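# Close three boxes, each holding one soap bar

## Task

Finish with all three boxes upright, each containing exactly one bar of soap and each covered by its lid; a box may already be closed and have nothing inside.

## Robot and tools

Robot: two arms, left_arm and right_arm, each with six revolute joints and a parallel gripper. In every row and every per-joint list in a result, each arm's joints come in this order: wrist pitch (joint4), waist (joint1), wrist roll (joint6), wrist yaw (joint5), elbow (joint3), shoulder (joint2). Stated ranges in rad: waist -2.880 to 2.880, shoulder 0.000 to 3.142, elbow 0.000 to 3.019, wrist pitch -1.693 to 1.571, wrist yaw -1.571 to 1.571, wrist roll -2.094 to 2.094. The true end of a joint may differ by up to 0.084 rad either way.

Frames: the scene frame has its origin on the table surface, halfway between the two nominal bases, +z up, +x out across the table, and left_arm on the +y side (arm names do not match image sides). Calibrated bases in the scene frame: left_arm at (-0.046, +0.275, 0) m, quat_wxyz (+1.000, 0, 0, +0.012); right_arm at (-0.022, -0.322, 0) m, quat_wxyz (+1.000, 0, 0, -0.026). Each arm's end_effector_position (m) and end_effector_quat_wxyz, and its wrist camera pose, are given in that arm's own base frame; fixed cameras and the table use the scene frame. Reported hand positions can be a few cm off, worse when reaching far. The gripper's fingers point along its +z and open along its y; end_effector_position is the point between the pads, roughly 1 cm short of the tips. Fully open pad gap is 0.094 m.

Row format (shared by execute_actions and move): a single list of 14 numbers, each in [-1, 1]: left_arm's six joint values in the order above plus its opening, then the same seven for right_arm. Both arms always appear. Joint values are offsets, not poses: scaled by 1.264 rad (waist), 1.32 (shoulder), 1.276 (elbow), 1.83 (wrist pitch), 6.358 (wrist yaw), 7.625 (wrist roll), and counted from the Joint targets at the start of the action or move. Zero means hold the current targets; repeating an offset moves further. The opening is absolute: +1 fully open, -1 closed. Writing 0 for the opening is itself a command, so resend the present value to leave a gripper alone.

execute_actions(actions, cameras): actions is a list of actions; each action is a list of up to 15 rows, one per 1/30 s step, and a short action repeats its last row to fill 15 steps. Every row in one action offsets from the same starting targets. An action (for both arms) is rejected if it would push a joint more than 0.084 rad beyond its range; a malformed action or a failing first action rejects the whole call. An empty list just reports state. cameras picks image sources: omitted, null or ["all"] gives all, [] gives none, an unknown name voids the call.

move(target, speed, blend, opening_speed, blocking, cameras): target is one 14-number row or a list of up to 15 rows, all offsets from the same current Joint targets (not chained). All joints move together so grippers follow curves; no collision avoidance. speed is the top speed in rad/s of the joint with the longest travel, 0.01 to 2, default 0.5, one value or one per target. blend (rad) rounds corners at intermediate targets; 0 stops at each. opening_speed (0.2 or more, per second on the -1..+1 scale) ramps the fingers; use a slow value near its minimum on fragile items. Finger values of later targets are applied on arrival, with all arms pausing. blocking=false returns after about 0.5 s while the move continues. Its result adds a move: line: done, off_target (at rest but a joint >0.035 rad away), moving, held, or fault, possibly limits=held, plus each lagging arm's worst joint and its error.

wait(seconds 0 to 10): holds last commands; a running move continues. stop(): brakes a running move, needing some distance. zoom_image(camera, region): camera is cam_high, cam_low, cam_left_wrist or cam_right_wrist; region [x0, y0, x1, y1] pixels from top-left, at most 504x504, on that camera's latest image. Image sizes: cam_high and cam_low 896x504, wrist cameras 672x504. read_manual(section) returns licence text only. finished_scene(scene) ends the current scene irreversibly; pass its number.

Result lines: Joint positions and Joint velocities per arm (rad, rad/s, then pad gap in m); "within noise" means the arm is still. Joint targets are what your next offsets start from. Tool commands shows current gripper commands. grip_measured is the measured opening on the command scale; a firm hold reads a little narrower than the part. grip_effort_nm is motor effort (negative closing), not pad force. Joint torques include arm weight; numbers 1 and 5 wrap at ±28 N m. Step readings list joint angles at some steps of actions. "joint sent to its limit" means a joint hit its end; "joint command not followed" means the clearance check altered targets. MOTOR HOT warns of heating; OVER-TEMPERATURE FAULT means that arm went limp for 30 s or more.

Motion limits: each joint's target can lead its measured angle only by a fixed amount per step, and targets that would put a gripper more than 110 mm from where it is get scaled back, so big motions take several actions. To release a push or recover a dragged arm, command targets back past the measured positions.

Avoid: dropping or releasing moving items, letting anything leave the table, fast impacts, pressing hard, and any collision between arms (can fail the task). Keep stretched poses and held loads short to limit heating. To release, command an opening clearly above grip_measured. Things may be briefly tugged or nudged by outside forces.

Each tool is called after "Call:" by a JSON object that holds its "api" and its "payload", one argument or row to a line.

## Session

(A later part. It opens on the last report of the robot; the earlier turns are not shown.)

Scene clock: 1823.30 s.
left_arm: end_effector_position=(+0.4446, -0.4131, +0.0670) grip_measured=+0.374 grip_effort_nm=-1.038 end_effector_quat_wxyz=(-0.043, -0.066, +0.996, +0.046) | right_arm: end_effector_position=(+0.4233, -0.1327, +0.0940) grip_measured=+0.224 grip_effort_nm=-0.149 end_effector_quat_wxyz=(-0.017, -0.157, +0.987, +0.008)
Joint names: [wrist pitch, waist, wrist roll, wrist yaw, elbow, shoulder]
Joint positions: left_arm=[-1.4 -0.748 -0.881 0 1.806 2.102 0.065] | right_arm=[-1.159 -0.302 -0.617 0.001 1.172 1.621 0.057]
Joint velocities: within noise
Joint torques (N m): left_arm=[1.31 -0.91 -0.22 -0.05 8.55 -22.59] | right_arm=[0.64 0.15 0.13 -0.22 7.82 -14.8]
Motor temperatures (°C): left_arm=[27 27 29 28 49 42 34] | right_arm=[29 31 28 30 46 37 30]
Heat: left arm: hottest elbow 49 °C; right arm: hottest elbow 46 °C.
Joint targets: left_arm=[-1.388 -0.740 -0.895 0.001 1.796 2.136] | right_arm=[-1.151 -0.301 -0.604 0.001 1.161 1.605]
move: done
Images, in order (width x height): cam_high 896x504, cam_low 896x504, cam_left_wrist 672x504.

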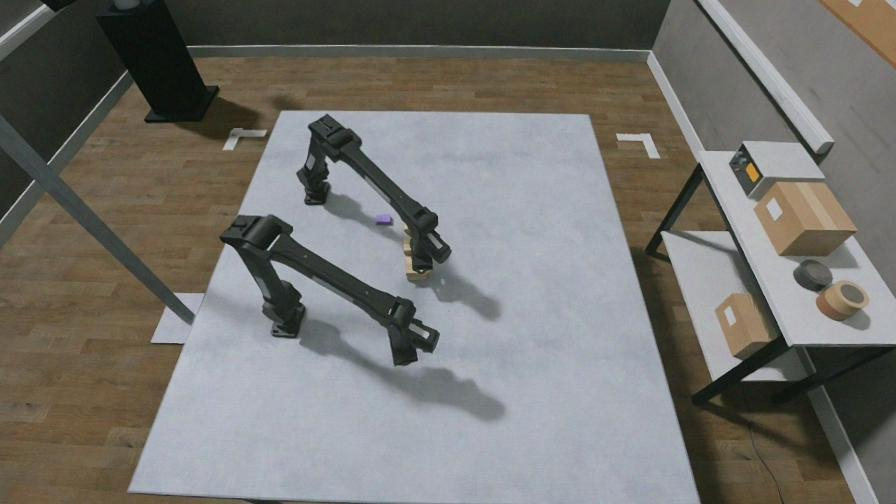

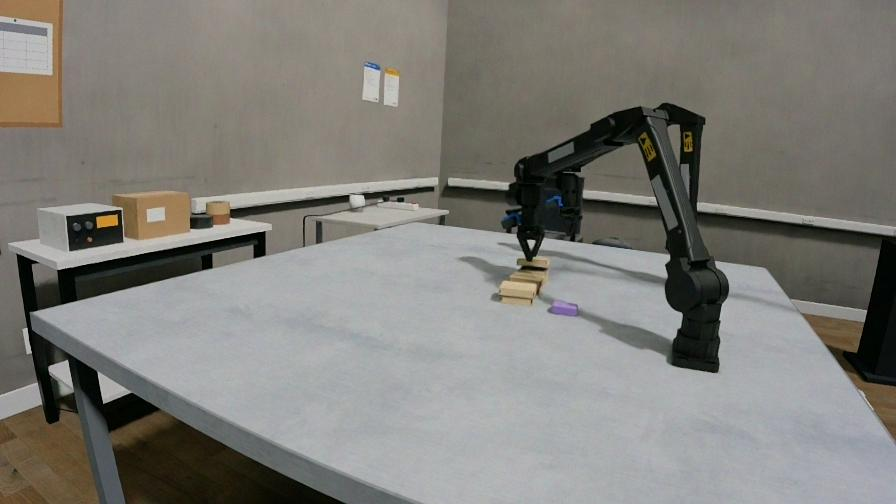

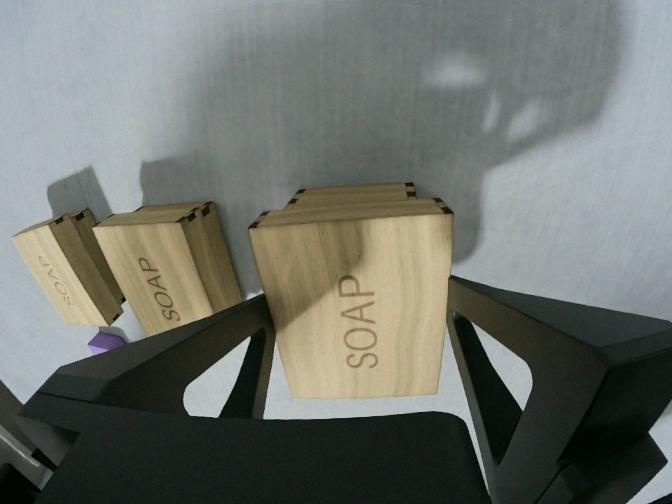

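Call:
{"api": "move", "payload": {
  "target": [
    [0.0044,0,0,0,-0.0031,0.0038,0.2,0,0,0,0,0,0,0.222],
    [0.0044,0,0,0,-0.0031,-0.0348,0.2,0,0,0,0,0,0,0.222],
    [0.0082,0,0,0,-0.0196,-0.0402,0.2,0,0,0,0,0,0,0.222]
  ],
  "speed": 0.06,
  "cameras": ["cam_low","cam_left_wrist"]
}}

Call:
{"api": "zoom_image", "payload": {
  "camera": "cam_left_wrist",
  "region": [230, 130, 500, 348]
}}

Call:
{"api": "zoom_image", "payload": {
  "camera": "cam_low",
  "region": [475, 240, 575, 310]
}}

Scene clock: 1845.70 s.
left_arm: end_effector_position=(+0.4412, -0.4099, +0.0584) grip_measured=+0.374 grip_effort_nm=-1.033 end_effector_quat_wxyz=(-0.046, -0.066, +0.996, +0.049) | right_arm: end_effector_position=(+0.4233, -0.1327, +0.0940) grip_measured=+0.224 grip_effort_nm=-0.144 end_effector_quat_wxyz=(-0.017, -0.157, +0.987, +0.008)
Joint names: [wrist pitch, waist, wrist roll, wrist yaw, elbow, shoulder]
Joint positions: left_arm=[-1.384 -0.748 -0.881 0 1.782 2.103 0.065] | right_arm=[-1.159 -0.302 -0.617 0.001 1.172 1.621 0.057]
Joint velocities: within noise
Joint torques (N m): left_arm=[1.21 -0.97 -0.22 -0.05 8.42 -26.81] | right_arm=[0.64 0.15 0.13 -0.22 7.8 -14.74]
Motor temperatures (°C): left_arm=[27 27 29 28 50 40 34] | right_arm=[29 31 28 30 46 37 30]
Heat: left arm: hottest elbow 50 °C; right arm: hottest elbow 46 °C.
Joint targets: left_arm=[-1.373 -0.740 -0.894 0.001 1.771 2.083] | right_arm=[-1.151 -0.301 -0.604 0.001 1.161 1.605]
move: done
Images, in order (width x height): cam_low 896x504, cam_left_wrist 672x504.

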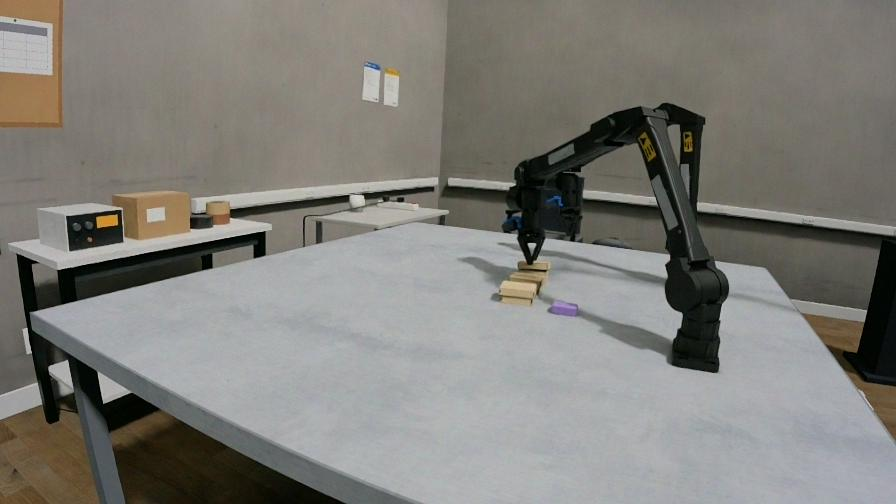

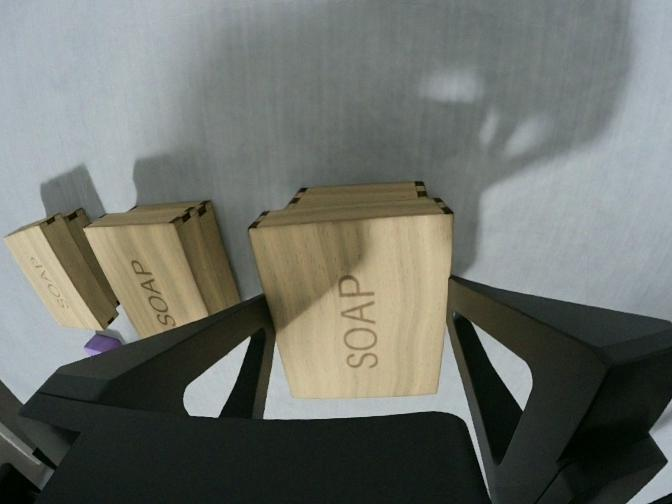

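Scaled by 1.867 from the camera's 672x504 image, which has a finer 960x720 frame.

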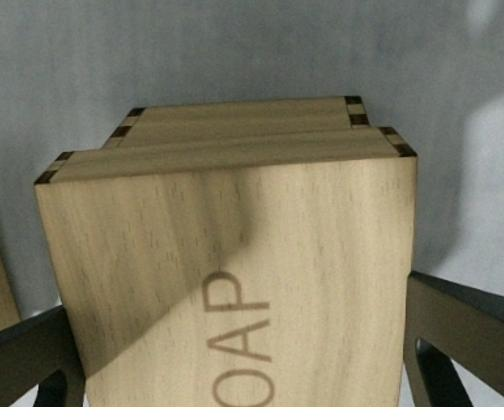

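Scaled by 5.040 from the camera's 896x504 image, which has a finer 1280x720 frame.

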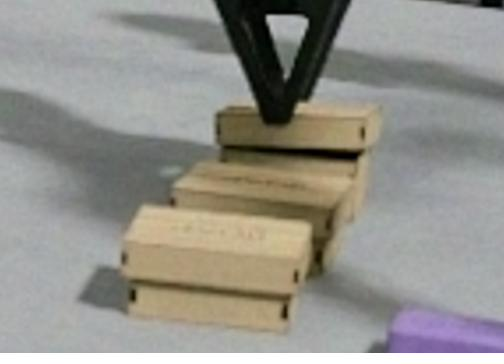

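Call:
{"api": "move", "payload": {
  "target": [
    [0.1049,0,0.0053,0,-0.1152,-0.0636,0.2,0,0,0,0,0,0,0.222]
  ],
  "speed": 0.05,
  "cameras": ["cam_low","cam_left_wrist"]
}}

Call:
{"api": "zoom_image", "payload": {
  "camera": "cam_left_wrist",
  "region": [230, 130, 500, 348]
}}

Call:
{"api": "zoom_image", "payload": {
  "camera": "cam_low",
  "region": [475, 240, 575, 310]
}}

Scene clock: 1869.90 s.
left_arm: end_effector_position=(+0.4392, -0.4081, +0.0512) grip_measured=+0.374 grip_effort_nm=-1.038 end_effector_quat_wxyz=(-0.003, -0.061, +0.998, +0.004) | right_arm: end_effector_position=(+0.4233, -0.1327, +0.0940) grip_measured=+0.224 grip_effort_nm=-0.144 end_effector_quat_wxyz=(-0.017, -0.157, +0.987, +0.008)
Joint names: [wrist pitch, waist, wrist roll, wrist yaw, elbow, shoulder]
Joint positions: left_arm=[-1.193 -0.748 -0.869 0 1.635 2.023 0.065] | right_arm=[-1.159 -0.302 -0.617 0.001 1.172 1.621 0.057]
Joint velocities: within noise
Joint torques (N m): left_arm=[1.46 -0.97 0.13 -0.05 8.53 -26.17] | right_arm=[0.65 0.21 0.13 -0.22 7.82 -14.8]
Motor temperatures (°C): left_arm=[27 27 29 28 48 42 34] | right_arm=[29 31 28 30 46 37 30]
Heat: left arm: hottest elbow 48 °C; right arm: hottest elbow 46 °C.
Joint targets: left_arm=[-1.181 -0.740 -0.854 0.001 1.624 1.999] | right_arm=[-1.151 -0.301 -0.604 0.001 1.161 1.605]
move: done
Images, in order (width x height): cam_low 896x504, cam_left_wrist 672x504.

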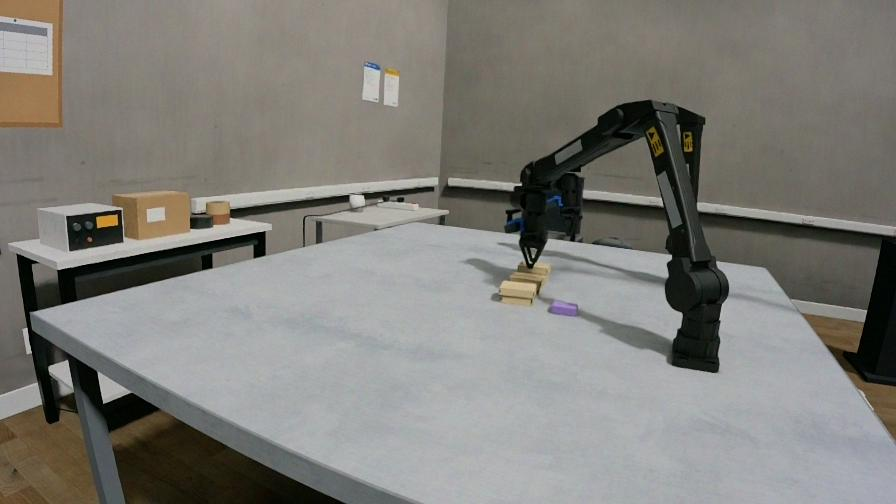

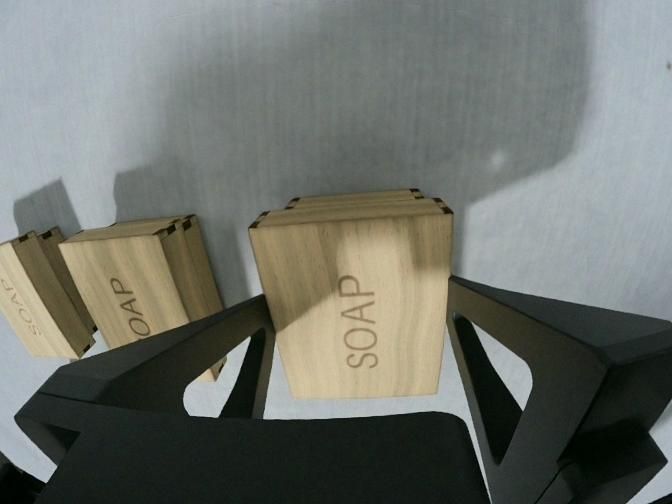

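Scaled by 1.867 from the camera's 672x504 image, which has a finer 960x720 frame.

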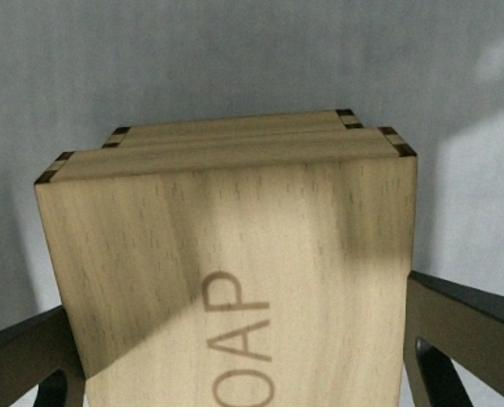

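Scaled by 5.040 from the camera's 896x504 image, which has a finer 1280x720 frame.

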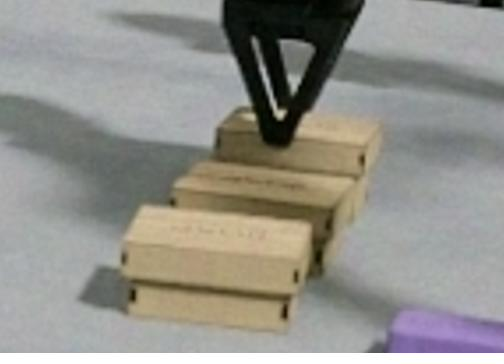

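Call:
{"api": "move", "payload": {
  "target": [
    [0,0,0,0,0,0.0333,0.2,0,0,0,0,0,0,0.222],
    [0.0219,0,0,0,-0.0172,0.0379,0.2,0,0,0,0,0,0,0.222]
  ],
  "speed": 0.05,
  "cameras": ["cam_low","cam_left_wrist"]
}}

Call:
{"api": "zoom_image", "payload": {
  "camera": "cam_left_wrist",
  "region": [230, 130, 500, 348]
}}

Call:
{"api": "zoom_image", "payload": {
  "camera": "cam_low",
  "region": [475, 240, 575, 310]
}}

Scene clock: 1888.57 s.
left_arm: end_effector_position=(+0.4397, -0.4085, +0.0433) grip_measured=+0.374 grip_effort_nm=-1.038 end_effector_quat_wxyz=(+0.002, -0.060, +0.998, -0.002) | right_arm: end_effector_position=(+0.4233, -0.1327, +0.0940) grip_measured=+0.224 grip_effort_nm=-0.149 end_effector_quat_wxyz=(-0.017, -0.157, +0.987, +0.008)
Joint names: [wrist pitch, waist, wrist roll, wrist yaw, elbow, shoulder]
Joint positions: left_arm=[-1.154 -0.748 -0.868 0 1.613 2.023 0.065] | right_arm=[-1.159 -0.302 -0.617 0.001 1.172 1.621 0.057]
Joint velocities: within noise
Joint torques (N m): left_arm=[1.81 -0.97 0.1 -0.05 8.34 -21.3] | right_arm=[0.64 0.21 0.13 -0.22 7.8 -14.8]
Motor temperatures (°C): left_arm=[27 27 29 28 46 41 34] | right_arm=[29 31 28 30 46 37 30]
Heat: left arm: hottest elbow 46 °C; right arm: hottest elbow 46 °C.
Joint targets: left_arm=[-1.141 -0.740 -0.854 0.001 1.602 2.049] | right_arm=[-1.151 -0.301 -0.604 0.001 1.161 1.605]
move: done
Images, in order (width x height): cam_low 896x504, cam_left_wrist 672x504.

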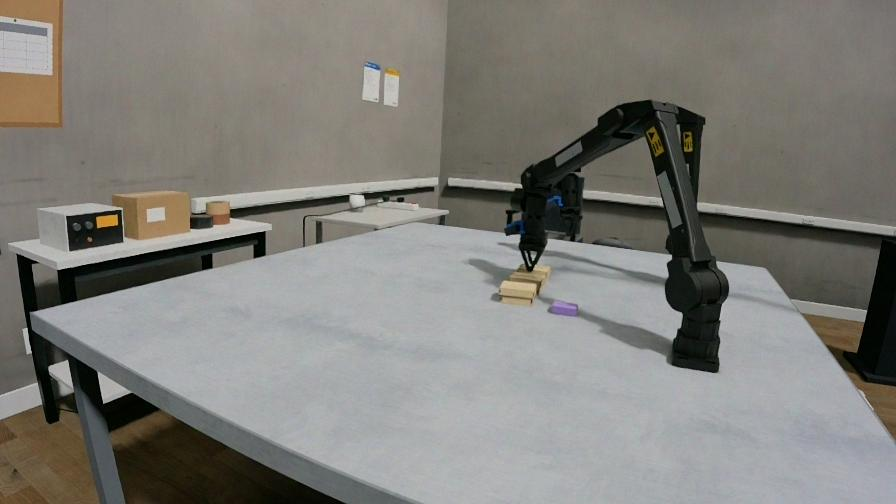

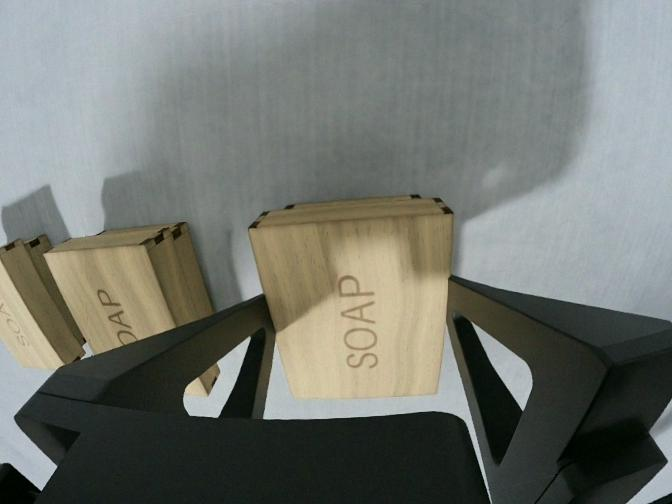

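Scaled by 1.867 from the camera's 672x504 image, which has a finer 960x720 frame.

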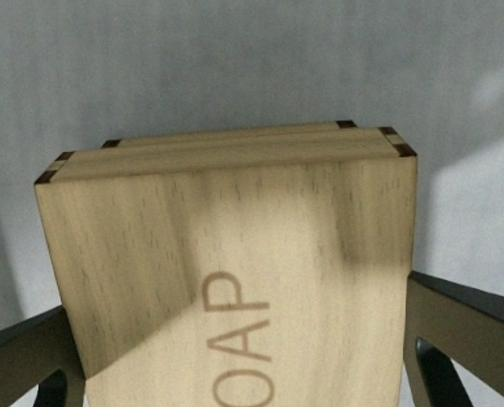

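Scaled by 5.040 from the camera's 896x504 image, which has a finer 1280x720 frame.

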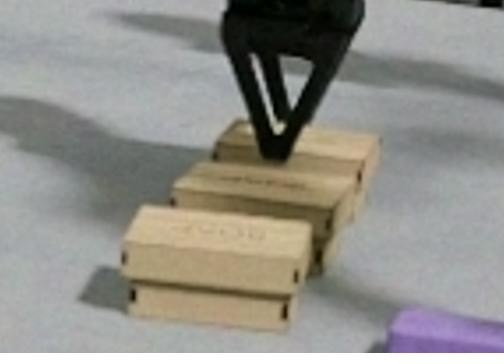

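Call:
{"api": "move", "payload": {
  "target": [0,0,0,0,0,-0.009,0.45,0,0,0,0,0,0,0.222],
  "speed": 0.05,
  "opening_speed": 0.3,
  "cameras": ["cam_low","cam_left_wrist"]
}}

Call:
{"api": "zoom_image", "payload": {
  "camera": "cam_left_wrist",
  "region": [230, 130, 500, 348]
}}

Call:
{"api": "zoom_image", "payload": {
  "camera": "cam_low",
  "region": [475, 240, 575, 310]
}}

Scene clock: 1904.53 s.
left_arm: end_effector_position=(+0.4397, -0.4085, +0.0432) grip_measured=+0.447 grip_effort_nm=0.125 end_effector_quat_wxyz=(+0.002, -0.060, +0.998, -0.002) | right_arm: end_effector_position=(+0.4233, -0.1327, +0.0940) grip_measured=+0.224 grip_effort_nm=-0.134 end_effector_quat_wxyz=(-0.017, -0.157, +0.987, +0.008)
Joint names: [wrist pitch, waist, wrist roll, wrist yaw, elbow, shoulder]
Joint positions: left_arm=[-1.153 -0.748 -0.868 0 1.612 2.023 0.068] | right_arm=[-1.159 -0.302 -0.617 0.001 1.172 1.621 0.057]
Joint velocities: within noise
Joint torques (N m): left_arm=[1.59 -0.97 0.11 -0.04 8.42 -22.36] | right_arm=[0.62 0.15 0.13 -0.22 7.8 -14.74]
Motor temperatures (°C): left_arm=[27 27 29 28 46 41 34] | right_arm=[29 31 28 30 46 37 30]
Heat: left arm: hottest elbow 46 °C; right arm: hottest elbow 46 °C.
Joint targets: left_arm=[-1.141 -0.740 -0.854 0.001 1.602 2.037] | right_arm=[-1.151 -0.301 -0.604 0.001 1.161 1.605]
move: done
Images, in order (width x height): cam_low 896x504, cam_left_wrist 672x504.

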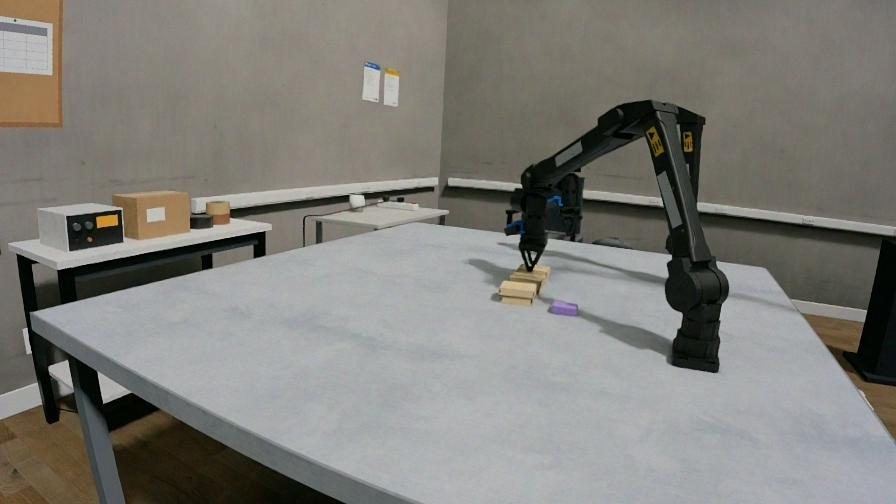

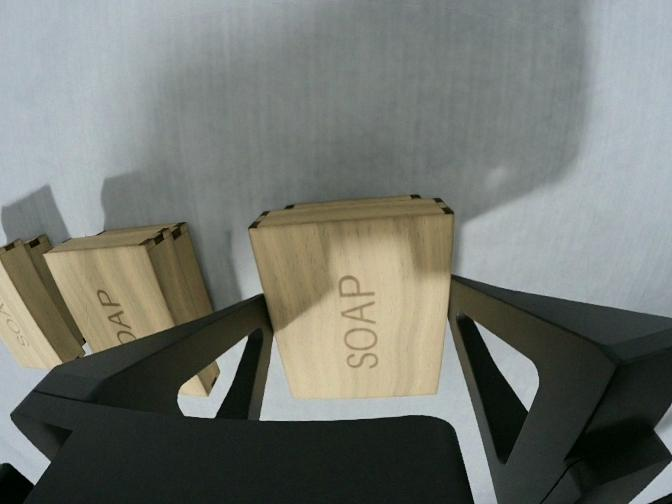

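Scaled by 1.867 from the camera's 672x504 image, which has a finer 960x720 frame.

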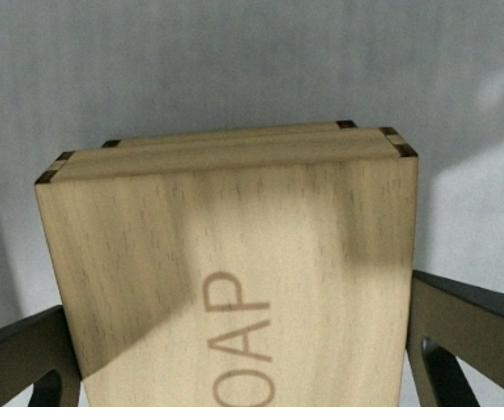

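Scaled by 5.040 from the camera's 896x504 image, which has a finer 1280x720 frame.

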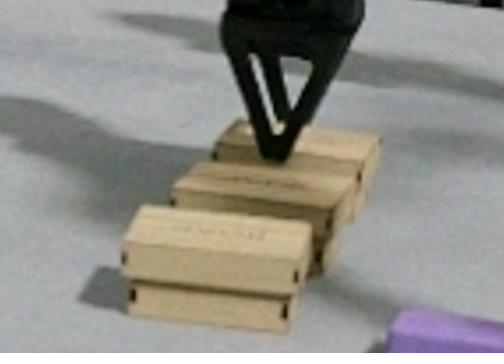

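Call:
{"api": "move", "payload": {
  "target": [
    [0,0,0,0,0,0,0.8,0,0,0,0,0,0,0.222],
    [0,0,0,0,0.047,-0.0227,0.8,0,0,0,0,0,0,0.222],
    [-0.0852,0,0,0,0.1097,-0.0621,0.8,0,0,0,0,0,0,0.222]
  ],
  "speed": 0.1,
  "opening_speed": 0.8,
  "cameras": ["cam_low","cam_left_wrist","cam_high"]
}}

Call:
{"api": "zoom_image", "payload": {
  "camera": "cam_left_wrist",
  "region": [60, 130, 500, 400]
}}

Call:
{"api": "zoom_image", "payload": {
  "camera": "cam_low",
  "region": [475, 240, 575, 310]
}}

Scene clock: 1920.93 s.
left_arm: end_effector_position=(+0.4397, -0.4085, +0.0993) grip_measured=+0.797 grip_effort_nm=0.125 end_effector_quat_wxyz=(+0.001, -0.060, +0.998, +0.000) | right_arm: end_effector_position=(+0.4233, -0.1327, +0.0940) grip_measured=+0.224 grip_effort_nm=-0.139 end_effector_quat_wxyz=(-0.017, -0.157, +0.987, +0.008)
Joint names: [wrist pitch, waist, wrist roll, wrist yaw, elbow, shoulder]
Joint positions: left_arm=[-1.286 -0.748 -0.868 0 1.691 1.975 0.084] | right_arm=[-1.159 -0.302 -0.617 0.001 1.172 1.621 0.057]
Joint velocities: within noise
Joint torques (N m): left_arm=[0.83 -0.97 0.11 -0.04 14.41 -25.17] | right_arm=[0.64 0.15 0.13 -0.22 7.82 -14.8]
Motor temperatures (°C): left_arm=[27 27 29 28 46 41 33] | right_arm=[29 31 28 30 46 37 30]
Heat: left arm: hottest elbow 46 °C; right arm: hottest elbow 46 °C.
Joint targets: left_arm=[-1.297 -0.740 -0.854 0.001 1.743 1.955] | right_arm=[-1.151 -0.301 -0.604 0.001 1.161 1.605]
move: off_target (left_arm); left_arm: the elbow is farthest, 0.051 rad from its target
Images, in order (width x height): cam_high 896x504, cam_low 896x504, cam_left_wrist 672x504.

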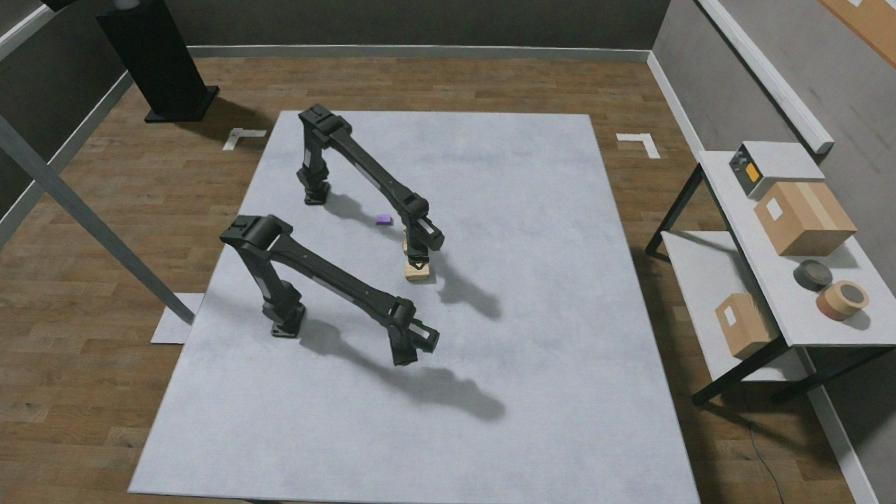

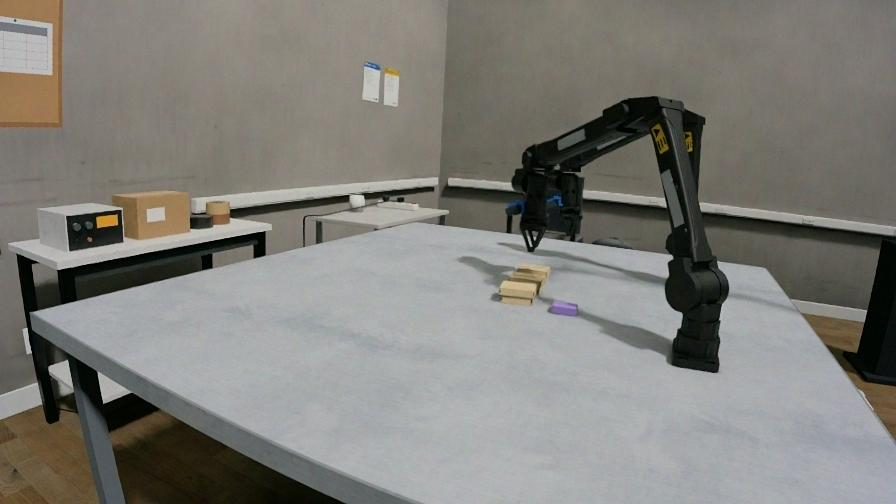

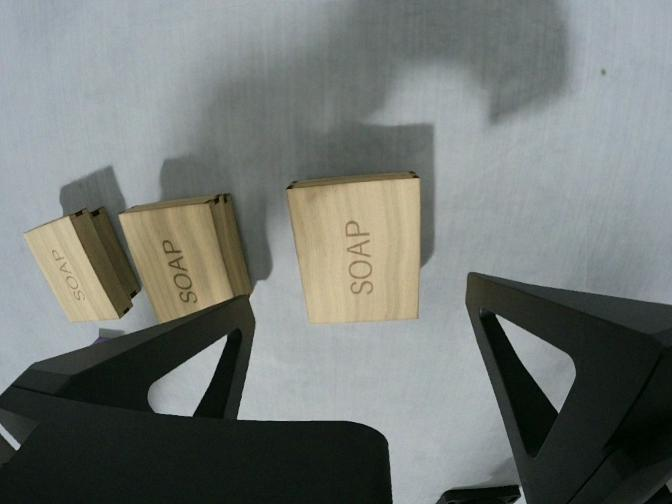

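Scaled by 1.145 from the camera's 672x504 image, which has a finer 960x720 frame.

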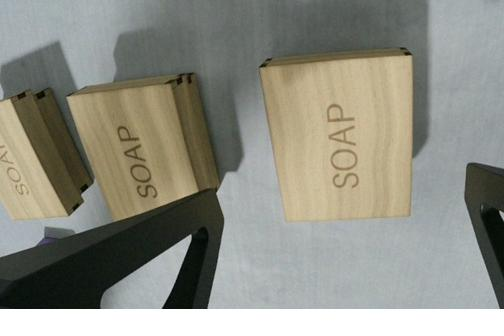

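Scaled by 5.040 from the camera's 896x504 image, which has a finer 1280x720 frame.

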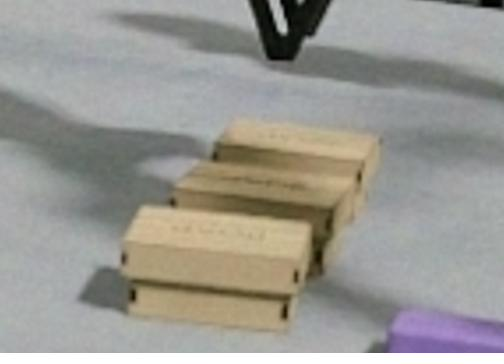

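Call:
{"api": "finished_scene", "payload": {
  "scene": 2
}}

The scene is finished: the task was done.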